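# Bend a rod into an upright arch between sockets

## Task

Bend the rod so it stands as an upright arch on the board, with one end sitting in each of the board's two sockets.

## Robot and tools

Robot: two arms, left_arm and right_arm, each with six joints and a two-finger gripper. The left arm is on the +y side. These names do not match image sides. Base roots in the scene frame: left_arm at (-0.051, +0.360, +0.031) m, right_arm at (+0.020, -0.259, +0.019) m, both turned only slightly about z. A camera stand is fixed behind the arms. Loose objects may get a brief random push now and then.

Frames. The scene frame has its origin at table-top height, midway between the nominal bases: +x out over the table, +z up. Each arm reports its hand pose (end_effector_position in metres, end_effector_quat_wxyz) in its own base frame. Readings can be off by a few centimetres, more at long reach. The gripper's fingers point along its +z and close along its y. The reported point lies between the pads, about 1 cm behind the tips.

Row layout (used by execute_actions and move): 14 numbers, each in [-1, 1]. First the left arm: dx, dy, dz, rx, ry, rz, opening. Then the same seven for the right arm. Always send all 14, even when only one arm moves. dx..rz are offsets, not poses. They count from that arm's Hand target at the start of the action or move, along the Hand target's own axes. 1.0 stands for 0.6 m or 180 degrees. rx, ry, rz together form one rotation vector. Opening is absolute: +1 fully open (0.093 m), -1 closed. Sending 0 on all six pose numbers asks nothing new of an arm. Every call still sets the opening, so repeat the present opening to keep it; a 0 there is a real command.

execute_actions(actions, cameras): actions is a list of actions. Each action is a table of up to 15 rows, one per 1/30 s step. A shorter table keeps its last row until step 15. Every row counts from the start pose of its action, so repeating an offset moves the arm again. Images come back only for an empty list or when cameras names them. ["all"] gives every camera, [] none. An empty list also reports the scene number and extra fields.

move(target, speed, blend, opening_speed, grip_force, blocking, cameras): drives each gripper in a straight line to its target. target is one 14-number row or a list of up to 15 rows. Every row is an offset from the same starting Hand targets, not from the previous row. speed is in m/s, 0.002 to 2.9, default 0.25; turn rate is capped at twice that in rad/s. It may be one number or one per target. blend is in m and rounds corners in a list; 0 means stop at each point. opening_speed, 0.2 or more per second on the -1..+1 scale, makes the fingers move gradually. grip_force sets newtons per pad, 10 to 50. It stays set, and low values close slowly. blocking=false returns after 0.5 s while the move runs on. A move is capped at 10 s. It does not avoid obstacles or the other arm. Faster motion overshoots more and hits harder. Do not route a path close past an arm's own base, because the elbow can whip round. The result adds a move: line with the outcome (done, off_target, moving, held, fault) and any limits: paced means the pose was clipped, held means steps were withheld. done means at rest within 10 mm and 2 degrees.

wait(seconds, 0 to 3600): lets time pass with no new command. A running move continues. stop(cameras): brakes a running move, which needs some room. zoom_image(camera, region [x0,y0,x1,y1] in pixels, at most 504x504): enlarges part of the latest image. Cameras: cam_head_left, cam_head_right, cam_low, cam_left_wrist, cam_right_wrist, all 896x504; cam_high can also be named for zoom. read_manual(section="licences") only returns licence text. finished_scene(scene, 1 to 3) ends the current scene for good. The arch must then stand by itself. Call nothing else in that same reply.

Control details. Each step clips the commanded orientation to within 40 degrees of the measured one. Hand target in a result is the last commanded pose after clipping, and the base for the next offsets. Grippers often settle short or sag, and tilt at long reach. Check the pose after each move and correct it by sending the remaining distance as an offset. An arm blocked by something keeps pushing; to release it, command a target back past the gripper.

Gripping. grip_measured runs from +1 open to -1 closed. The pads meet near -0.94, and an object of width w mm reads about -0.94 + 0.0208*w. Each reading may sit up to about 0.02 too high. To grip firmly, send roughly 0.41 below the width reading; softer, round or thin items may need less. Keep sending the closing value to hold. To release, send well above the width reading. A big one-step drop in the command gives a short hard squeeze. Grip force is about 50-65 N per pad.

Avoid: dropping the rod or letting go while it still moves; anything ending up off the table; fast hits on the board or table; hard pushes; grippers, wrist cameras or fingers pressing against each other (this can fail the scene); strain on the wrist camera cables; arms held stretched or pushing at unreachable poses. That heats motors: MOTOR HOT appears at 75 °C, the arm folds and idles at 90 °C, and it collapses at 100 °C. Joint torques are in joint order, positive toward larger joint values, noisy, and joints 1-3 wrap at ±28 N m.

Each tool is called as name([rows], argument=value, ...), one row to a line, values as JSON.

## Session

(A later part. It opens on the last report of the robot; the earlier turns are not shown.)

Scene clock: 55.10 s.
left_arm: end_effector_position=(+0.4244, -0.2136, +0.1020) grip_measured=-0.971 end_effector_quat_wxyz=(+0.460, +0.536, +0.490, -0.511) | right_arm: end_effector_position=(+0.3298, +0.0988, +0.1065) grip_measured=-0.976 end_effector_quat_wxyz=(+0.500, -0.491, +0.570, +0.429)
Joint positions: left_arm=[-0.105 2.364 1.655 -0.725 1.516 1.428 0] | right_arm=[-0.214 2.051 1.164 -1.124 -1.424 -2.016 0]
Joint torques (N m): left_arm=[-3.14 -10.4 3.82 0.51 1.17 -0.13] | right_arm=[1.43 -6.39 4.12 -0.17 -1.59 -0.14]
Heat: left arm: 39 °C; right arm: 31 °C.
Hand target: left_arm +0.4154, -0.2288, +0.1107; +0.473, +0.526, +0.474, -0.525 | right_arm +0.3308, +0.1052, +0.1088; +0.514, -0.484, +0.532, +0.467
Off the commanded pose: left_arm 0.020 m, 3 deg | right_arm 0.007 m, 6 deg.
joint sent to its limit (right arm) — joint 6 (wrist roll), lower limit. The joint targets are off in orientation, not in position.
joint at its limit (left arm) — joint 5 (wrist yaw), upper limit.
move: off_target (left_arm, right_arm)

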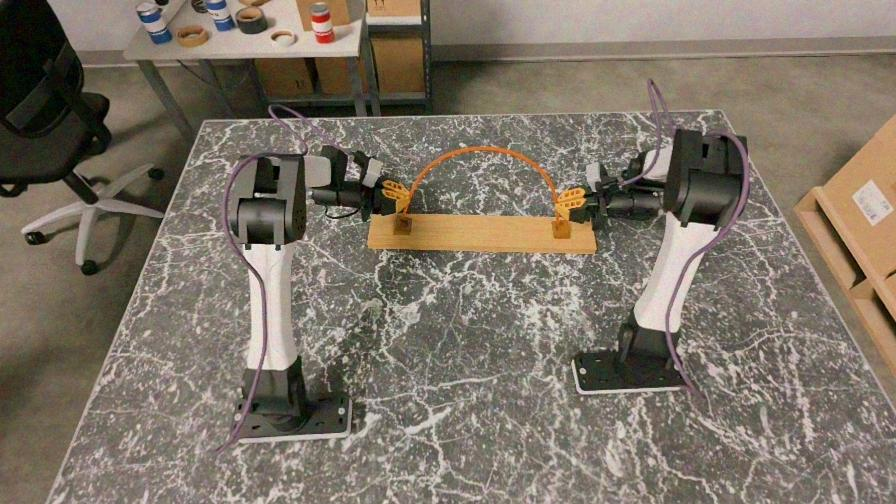

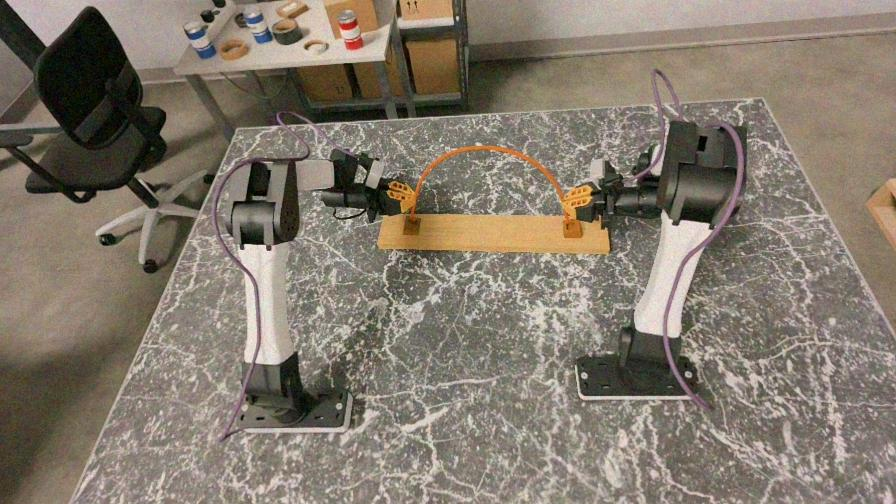

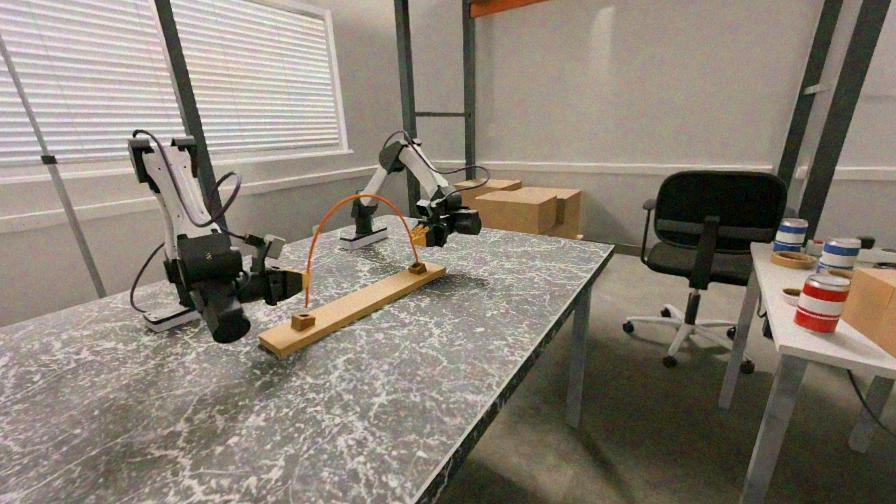

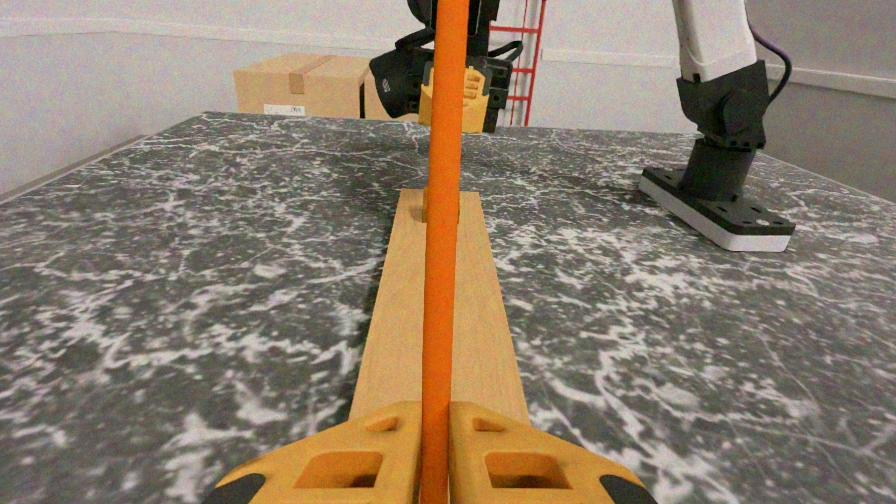

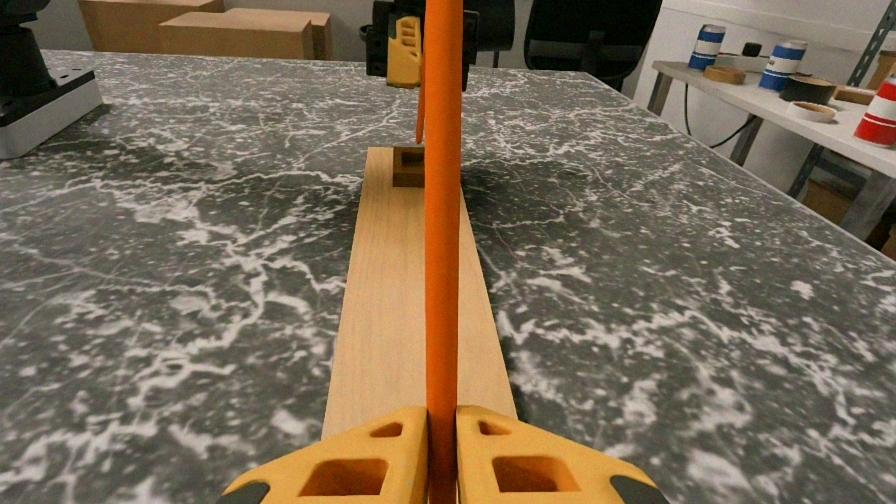

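move(target=[0.036,0,0,0,0,0,-1,0.036,0,-0.014,0,0,0,-1], cameras=["all"], speed=0.08)

zoom_image(camera="cam_head_left", region=[375, 190, 425, 250])

zoom_image(camera="cam_head_left", region=[540, 190, 590, 250])

zoom_image(camera="cam_low", region=[280, 275, 330, 335])

zoom_image(camera="cam_low", region=[395, 235, 435, 285])

zoom_image(camera="cam_right_wrist", region=[350, 60, 490, 220])

Scene clock: 60.60 s.
left_arm: end_effector_position=(+0.4251, -0.2137, +0.0923) grip_measured=-0.971 end_effector_quat_wxyz=(+0.468, +0.541, +0.484, -0.505) | right_arm: end_effector_position=(+0.3298, +0.0924, +0.0868) grip_measured=-0.976 end_effector_quat_wxyz=(+0.505, -0.485, +0.575, +0.423)
Joint positions: left_arm=[-0.105 2.369 1.615 -0.619 1.517 1.39 0] | right_arm=[-0.235 2.093 1.132 -1.049 -1.424 -2.018 0]
Joint torques (N m): left_arm=[-3.23 -8.51 3.85 0.59 1.18 -0.13] | right_arm=[0.9 -6.52 3.95 -0.19 -1.4 -0.13]
Heat: left arm: 39 °C; right arm: 31 °C.
Hand target: left_arm +0.4154, -0.2287, +0.0891; +0.473, +0.526, +0.474, -0.524 | right_arm +0.3299, +0.0961, +0.0875; +0.514, -0.484, +0.532, +0.467
Off the commanded pose: left_arm 0.018 m, 3 deg | right_arm 0.004 m, 7 deg.
joint sent to its limit (right arm) — joint 6 (wrist roll), lower limit. The joint targets are off in orientation, not in position.
move: off_target (left_arm, right_arm)

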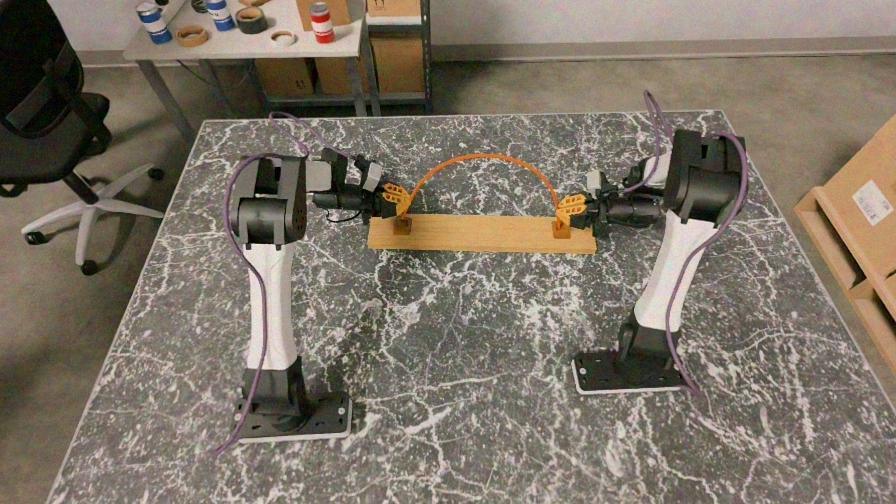

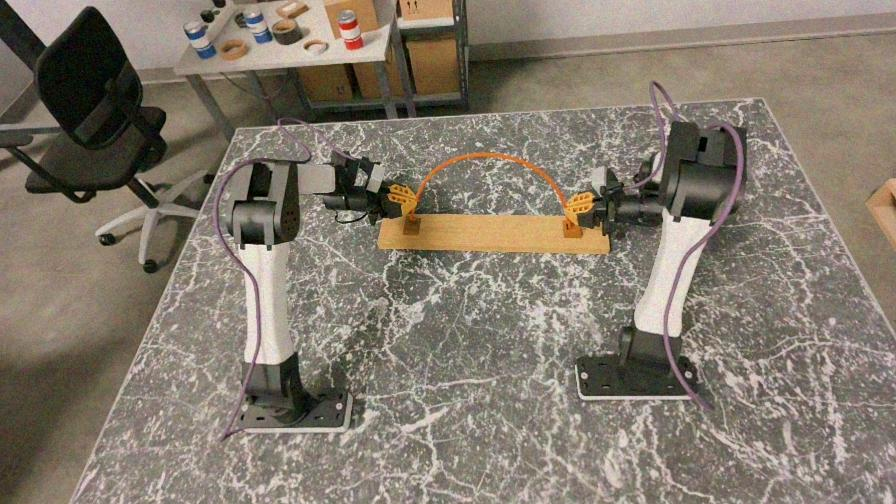

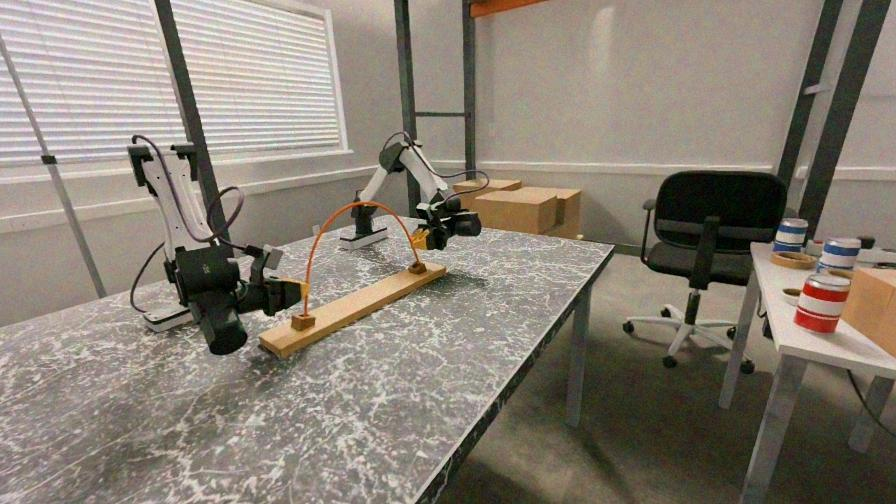

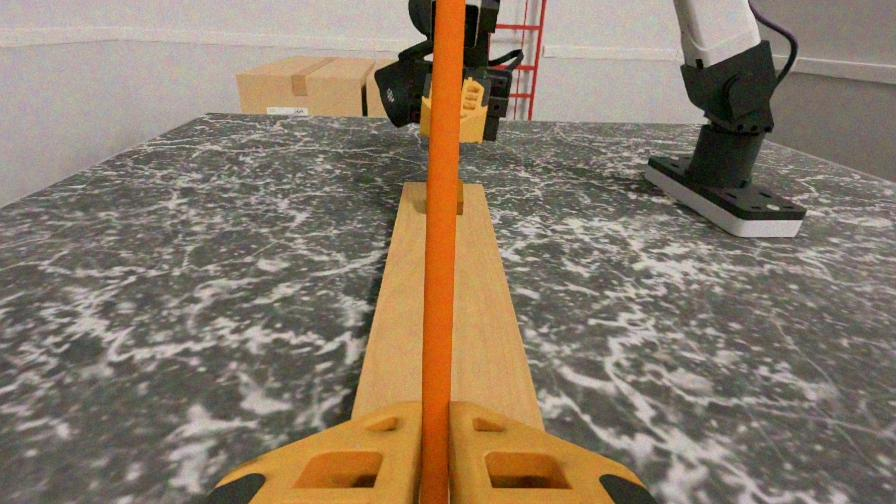

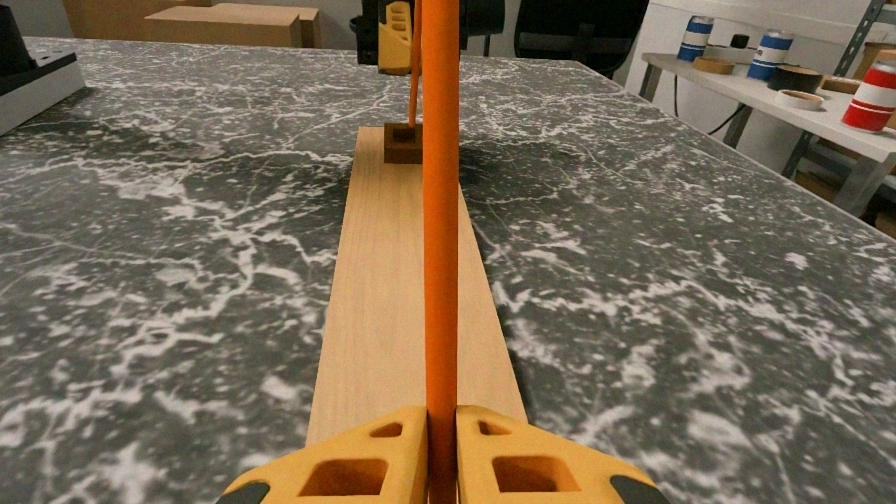

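Scaled by 8.400.

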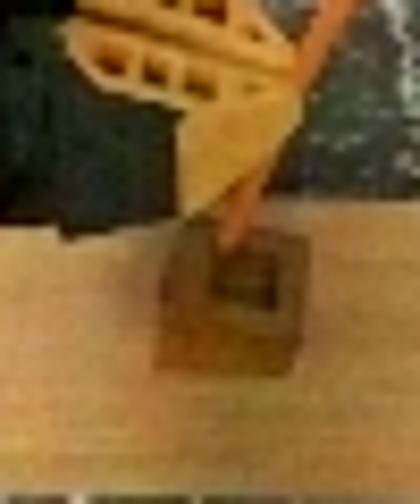

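Scaled by 8.400.

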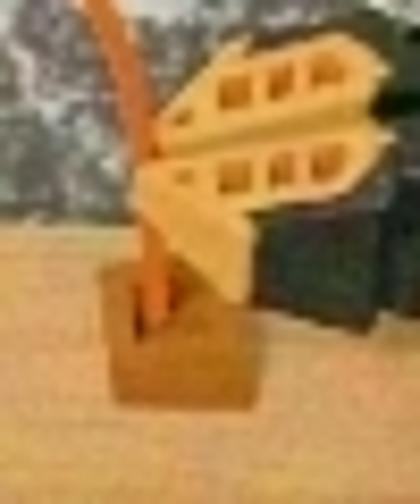

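Scaled by 8.400.

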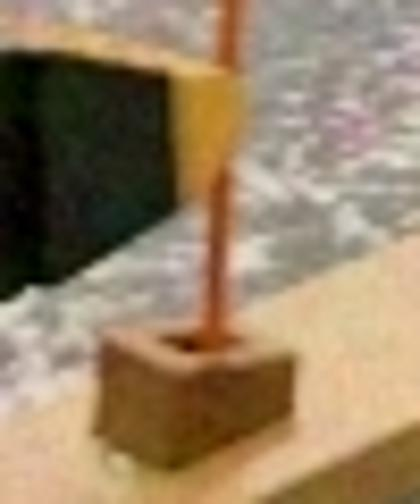

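Scaled by 10.080.

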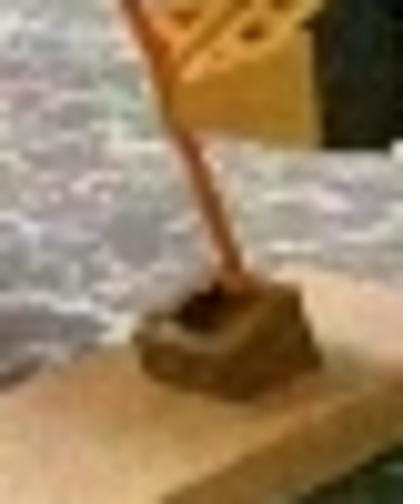

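Scaled by 3.150.

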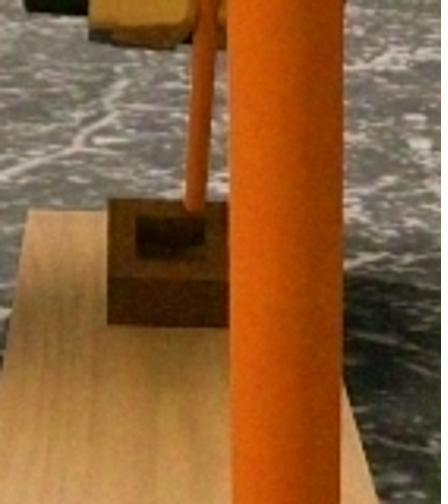

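move([
  [-0.018,-0.014,0.015,0,0,0,-1,0.004,0,0,0,0,0,-1],
], cameras=["all"], speed=0.08)

zoom_image(camera="cam_head_left", region=[375, 190, 425, 250])

zoom_image(camera="cam_low", region=[395, 235, 435, 285])

zoom_image(camera="cam_right_wrist", region=[350, 60, 490, 220])

Scene clock: 65.30 s.
left_arm: end_effector_position=(+0.4155, -0.2210, +0.0780) grip_measured=-0.971 end_effector_quat_wxyz=(+0.449, +0.528, +0.495, -0.524) | right_arm: end_effector_position=(+0.3305, +0.0922, +0.0847) grip_measured=-0.976 end_effector_quat_wxyz=(+0.506, -0.486, +0.574, +0.422)
Joint positions: left_arm=[-0.123 2.362 1.523 -0.445 1.521 1.238 0] | right_arm=[-0.235 2.099 1.132 -1.04 -1.424 -2.018 0]
Joint torques (N m): left_arm=[-3.51 -12.96 3.82 0.68 1.03 -0.14] | right_arm=[0.84 -6.52 3.73 -0.2 -1.41 -0.12]
Heat: left arm: 41 °C; right arm: 31 °C.
Hand target: left_arm +0.4061, -0.2368, +0.0999; +0.473, +0.526, +0.474, -0.524 | right_arm +0.3299, +0.0960, +0.0851; +0.514, -0.484, +0.532, +0.467
Off the commanded pose: left_arm 0.029 m, 4 deg | right_arm 0.004 m, 7 deg.
joint sent to its limit (right arm) — joint 6 (wrist roll), lower limit. The joint targets are off in orientation, not in position.
move: off_target (left_arm, right_arm)

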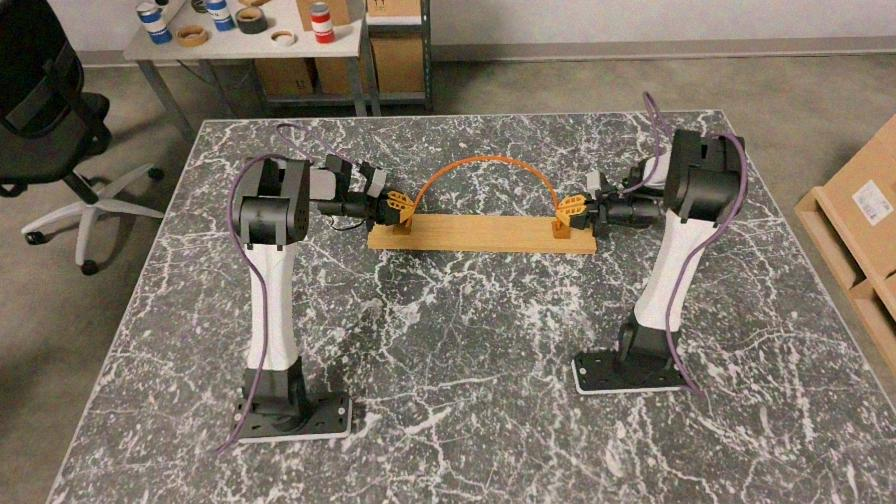

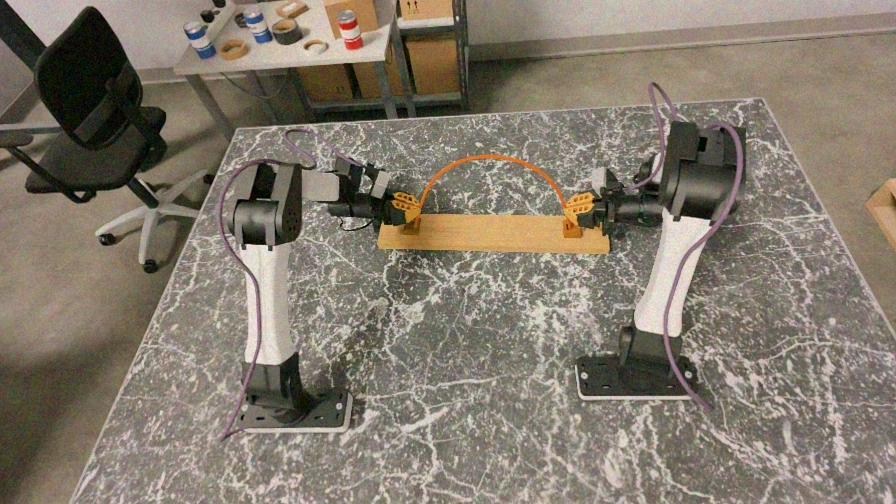

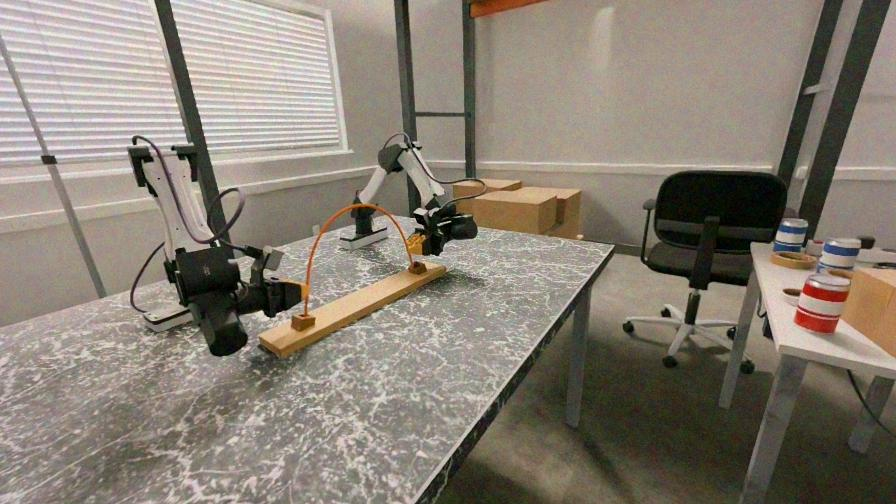

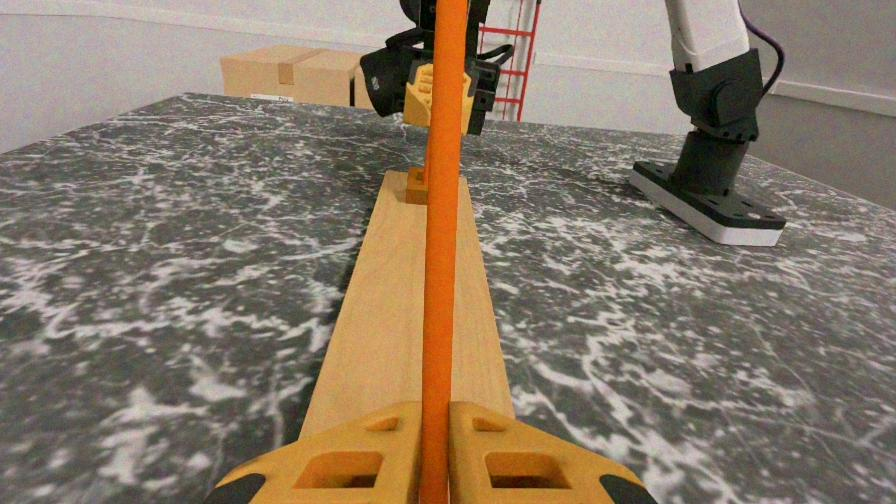

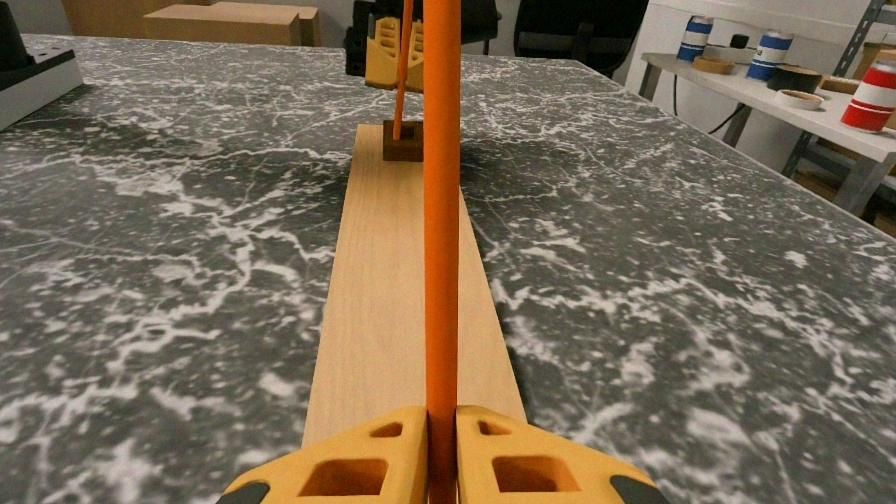

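Scaled by 8.400.

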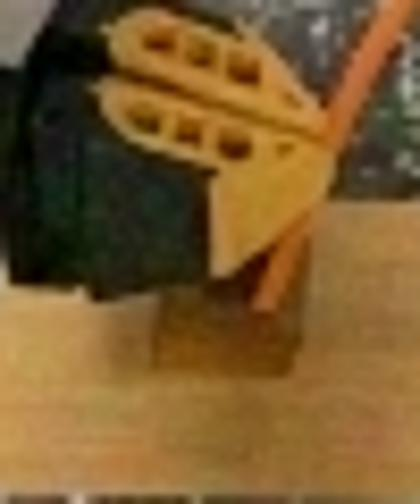

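Scaled by 10.080.

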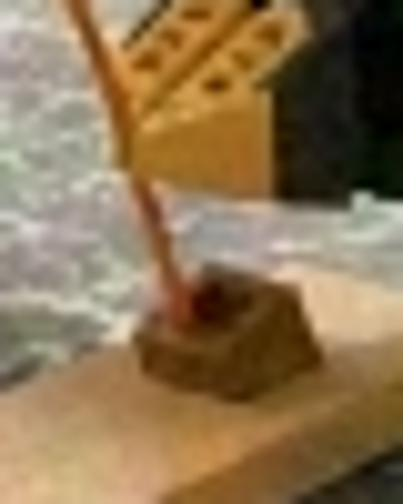

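Scaled by 3.150.

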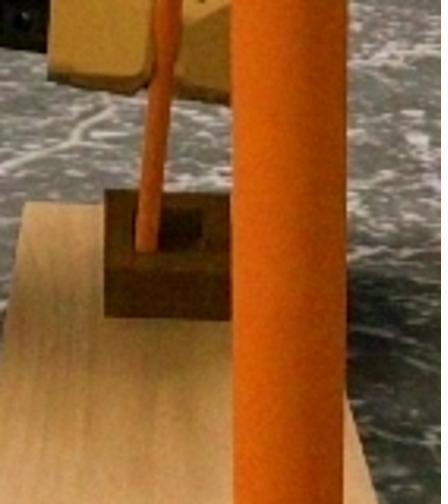

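move(target=[0.06,0.006,-0.004,0,0,0,-1,0.02,0,0,0,0,0,-1], cameras=["all"], speed=0.08)

zoom_image(camera="cam_head_left", region=[375, 190, 425, 250])

zoom_image(camera="cam_low", region=[395, 235, 435, 285])

zoom_image(camera="cam_right_wrist", region=[350, 60, 490, 220])

zoom_image(camera="cam_left_wrist", region=[370, 80, 490, 220])

zoom_image(camera="cam_low", region=[280, 275, 330, 335])

Scene clock: 69.33 s.
left_arm: end_effector_position=(+0.4193, -0.2215, +0.0735) grip_measured=-0.971 end_effector_quat_wxyz=(+0.467, +0.539, +0.477, -0.514) | right_arm: end_effector_position=(+0.3316, +0.0926, +0.0799) grip_measured=-0.976 end_effector_quat_wxyz=(+0.514, -0.477, +0.572, +0.426)
Joint positions: left_arm=[-0.123 2.372 1.5 -0.315 1.532 1.199 0] | right_arm=[-0.235 2.122 1.122 -1.014 -1.451 -2.018 0]
Joint velocities: left_arm=[within noise] | right_arm=[0.007 -0.007 -0.007 -0.095 0.007 -0.168 0]
Joint torques (N m): left_arm=[-2.84 -7.88 3.7 0.87 0.84 -0.09] | right_arm=[0.8 -5.93 3.54 -0.05 -1.11 -0.11]
Heat: left arm: 43 °C; right arm: 31 °C.
Hand target: left_arm +0.4099, -0.2347, +0.0638; +0.473, +0.526, +0.474, -0.525 | right_arm +0.3298, +0.0956, +0.0731; +0.514, -0.484, +0.532, +0.467
Off the commanded pose: left_arm 0.019 m, 2 deg | right_arm 0.008 m, 7 deg.
joint sent to its limit (right arm) — joint 6 (wrist roll), lower limit. The joint targets are off in orientation, not in position.
move: off_target (left_arm, right_arm)

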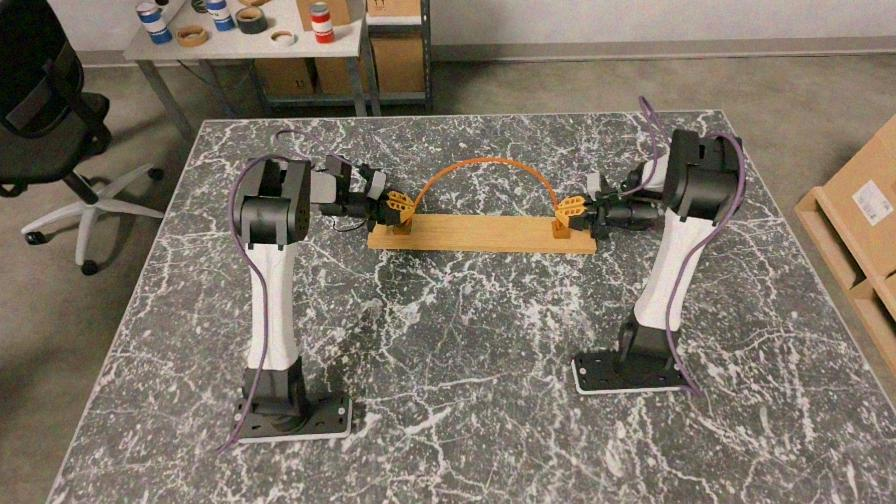

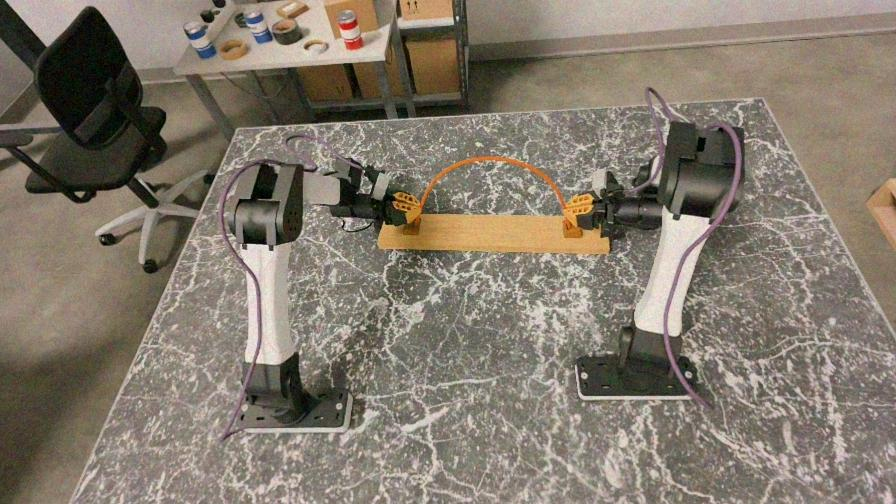

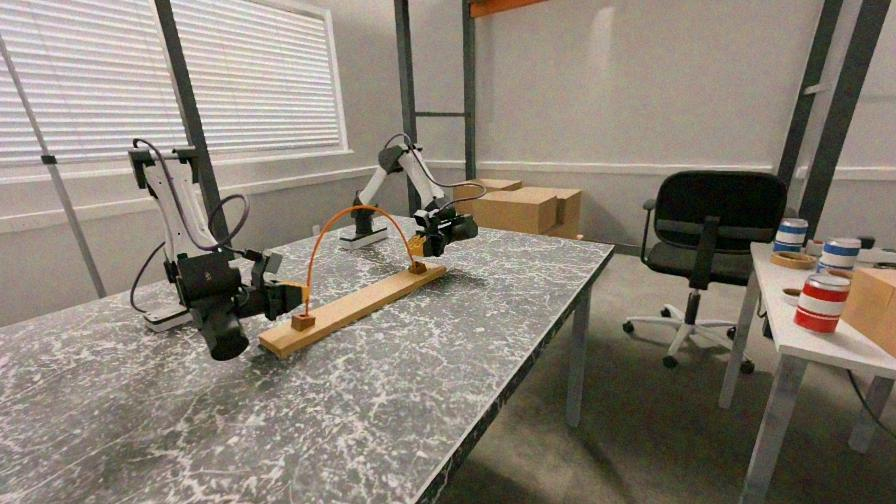

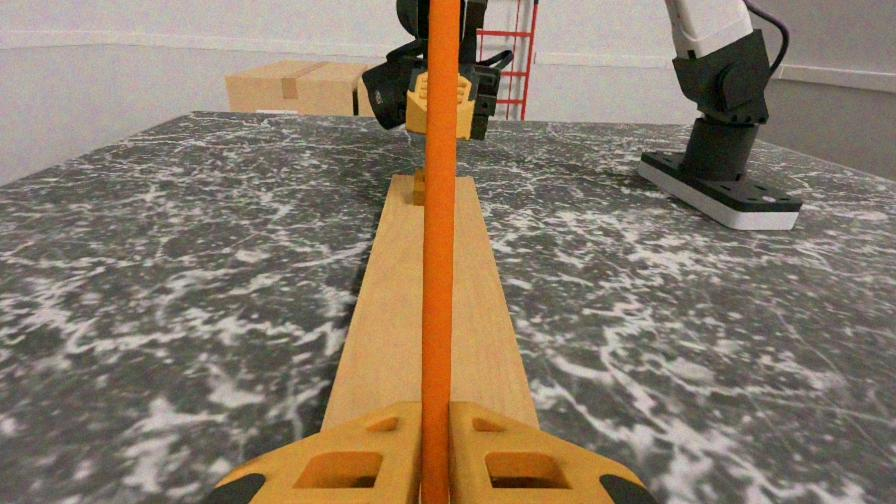

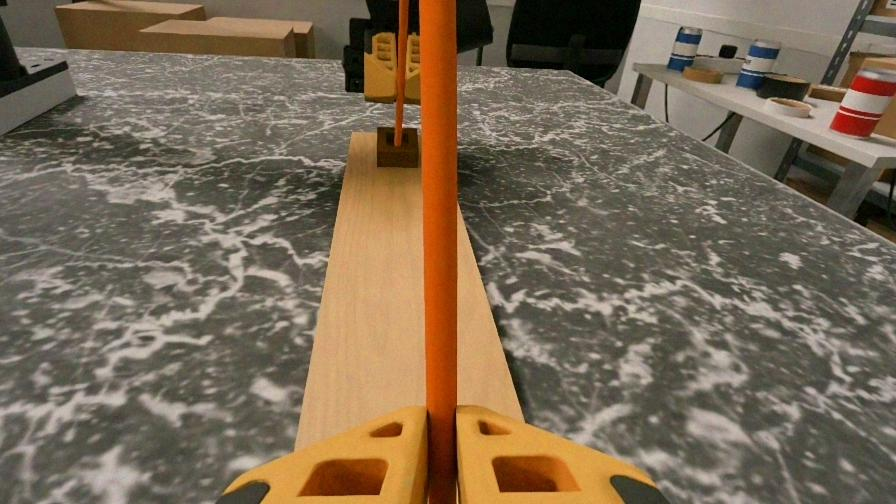

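Scaled by 8.400.

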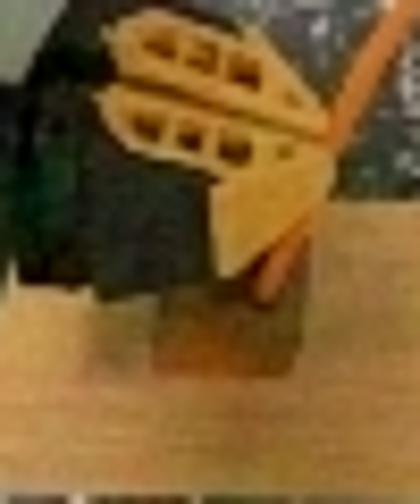

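Scaled by 10.080.

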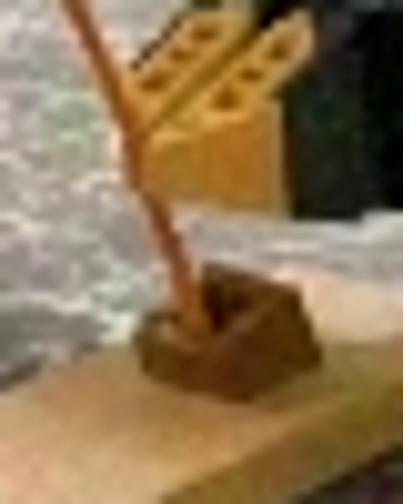

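Scaled by 3.150.

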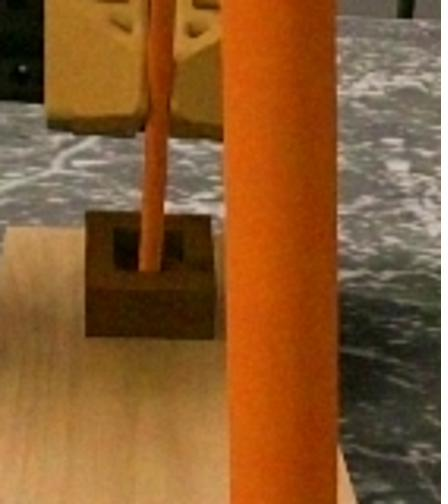

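Scaled by 3.600.

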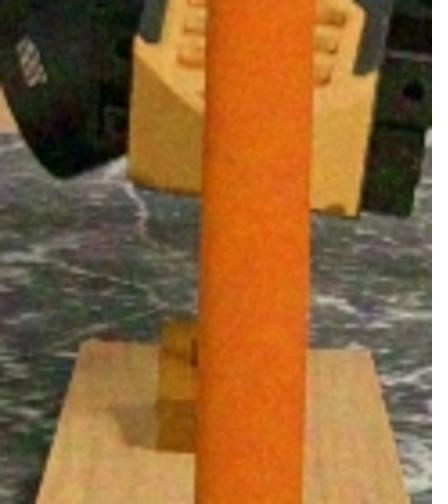

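Scaled by 8.400.

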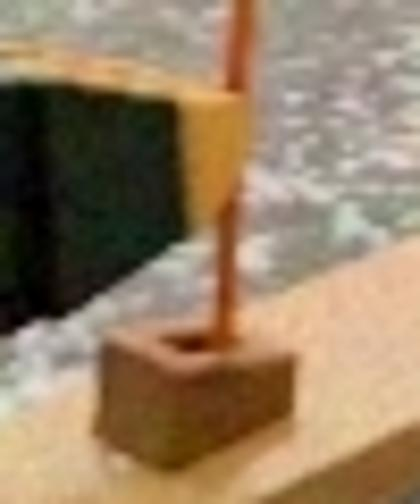

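move(target=[0.022,0.003,-0.010,0,0,0,-1,0.006,0,0,0,0,0,-1], cameras=["all"], speed=0.08)

zoom_image(camera="cam_low", region=[395, 235, 435, 285])

zoom_image(camera="cam_right_wrist", region=[350, 60, 490, 220])

zoom_image(camera="cam_low", region=[280, 275, 330, 335])

Scene clock: 75.33 s.
left_arm: end_effector_position=(+0.4189, -0.2208, +0.0724) grip_measured=-0.971 end_effector_quat_wxyz=(+0.474, +0.535, +0.464, -0.523) | right_arm: end_effector_position=(+0.3327, +0.0920, +0.0796) grip_measured=-0.976 end_effector_quat_wxyz=(+0.518, -0.471, +0.571, +0.428)
Joint positions: left_arm=[-0.121 2.389 1.5 -0.287 1.566 1.198 0] | right_arm=[-0.237 2.128 1.122 -1.011 -1.463 -2.018 0]
Joint torques (N m): left_arm=[-1.68 -6.87 3.28 0.81 0.53 0.05] | right_arm=[0.85 -5.72 3.08 0.04 -0.97 -0.11]
Heat: left arm: 44 °C; right arm: 30 °C.
Hand target: left_arm +0.4123, -0.2288, +0.0506; +0.473, +0.526, +0.474, -0.525 | right_arm +0.3299, +0.0955, +0.0695; +0.514, -0.484, +0.532, +0.467
Off the commanded pose: left_arm 0.024 m, 2 deg | right_arm 0.011 m, 7 deg.
joint read past its limit (left arm) — joint 5 (wrist yaw), upper limit.
joint sent to its limit (right arm) — joint 6 (wrist roll), lower limit. The joint targets are off in orientation, not in position.
move: off_target (left_arm, right_arm)

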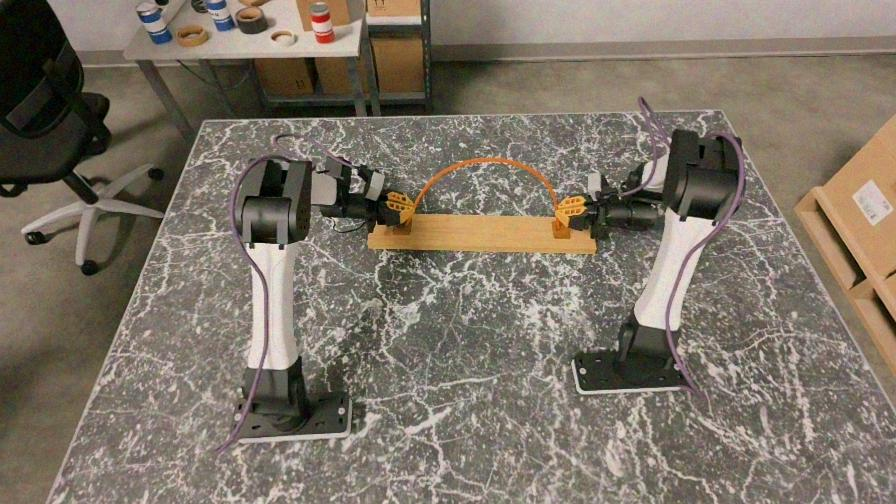

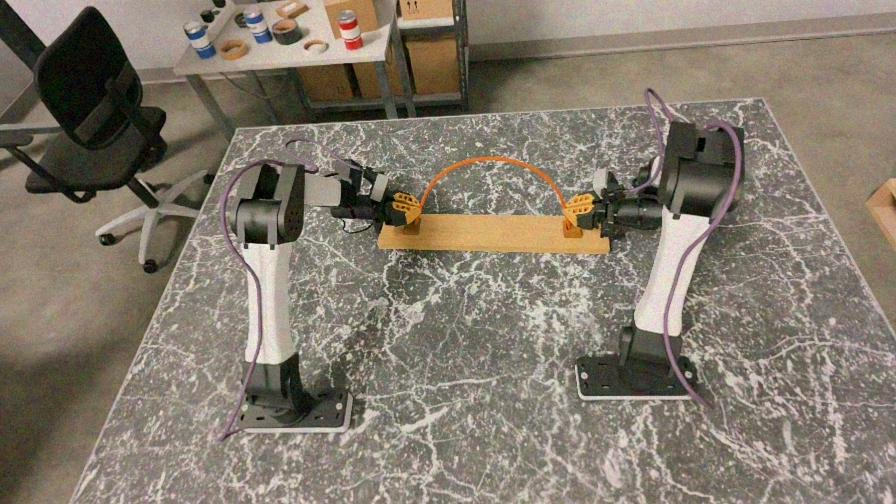

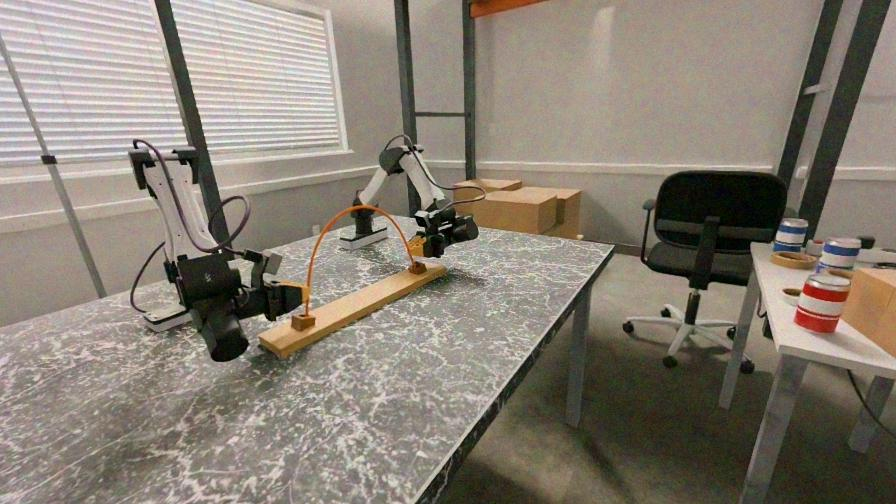

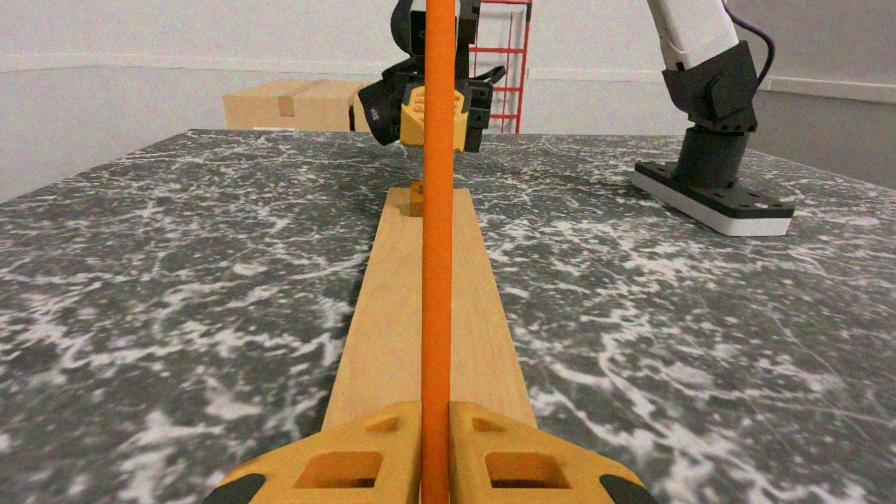

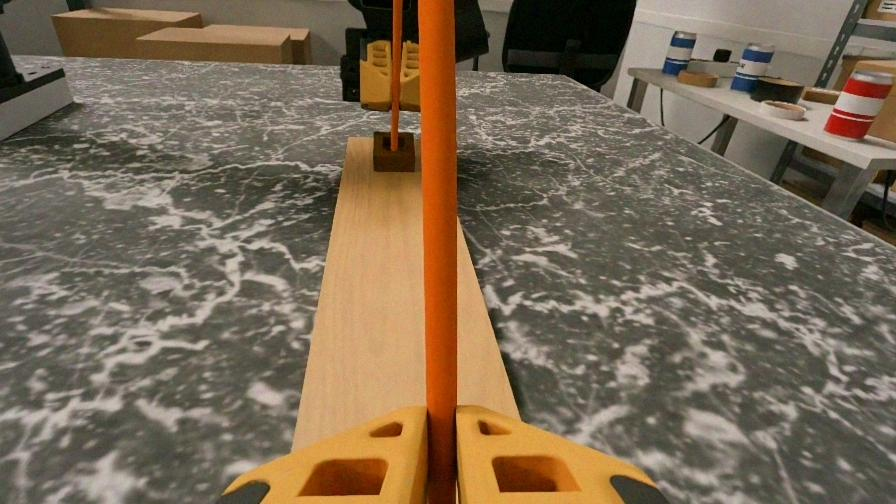

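Scaled by 10.080.

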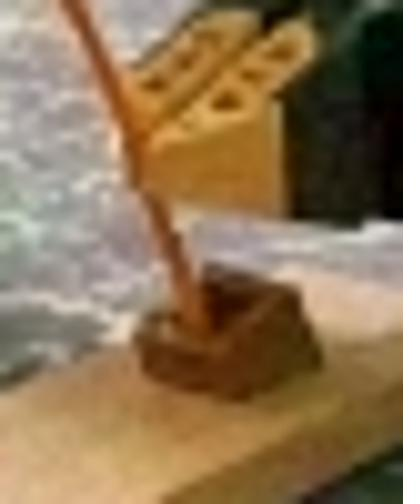

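Scaled by 3.150.

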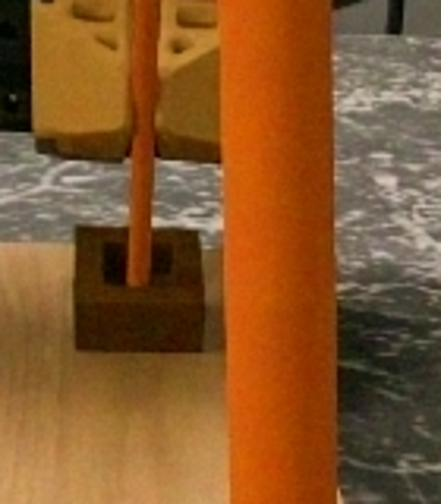

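Scaled by 8.400.

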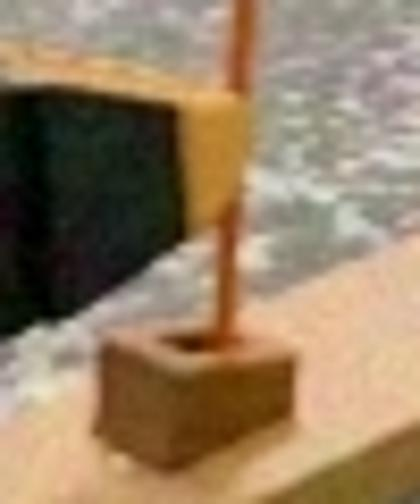

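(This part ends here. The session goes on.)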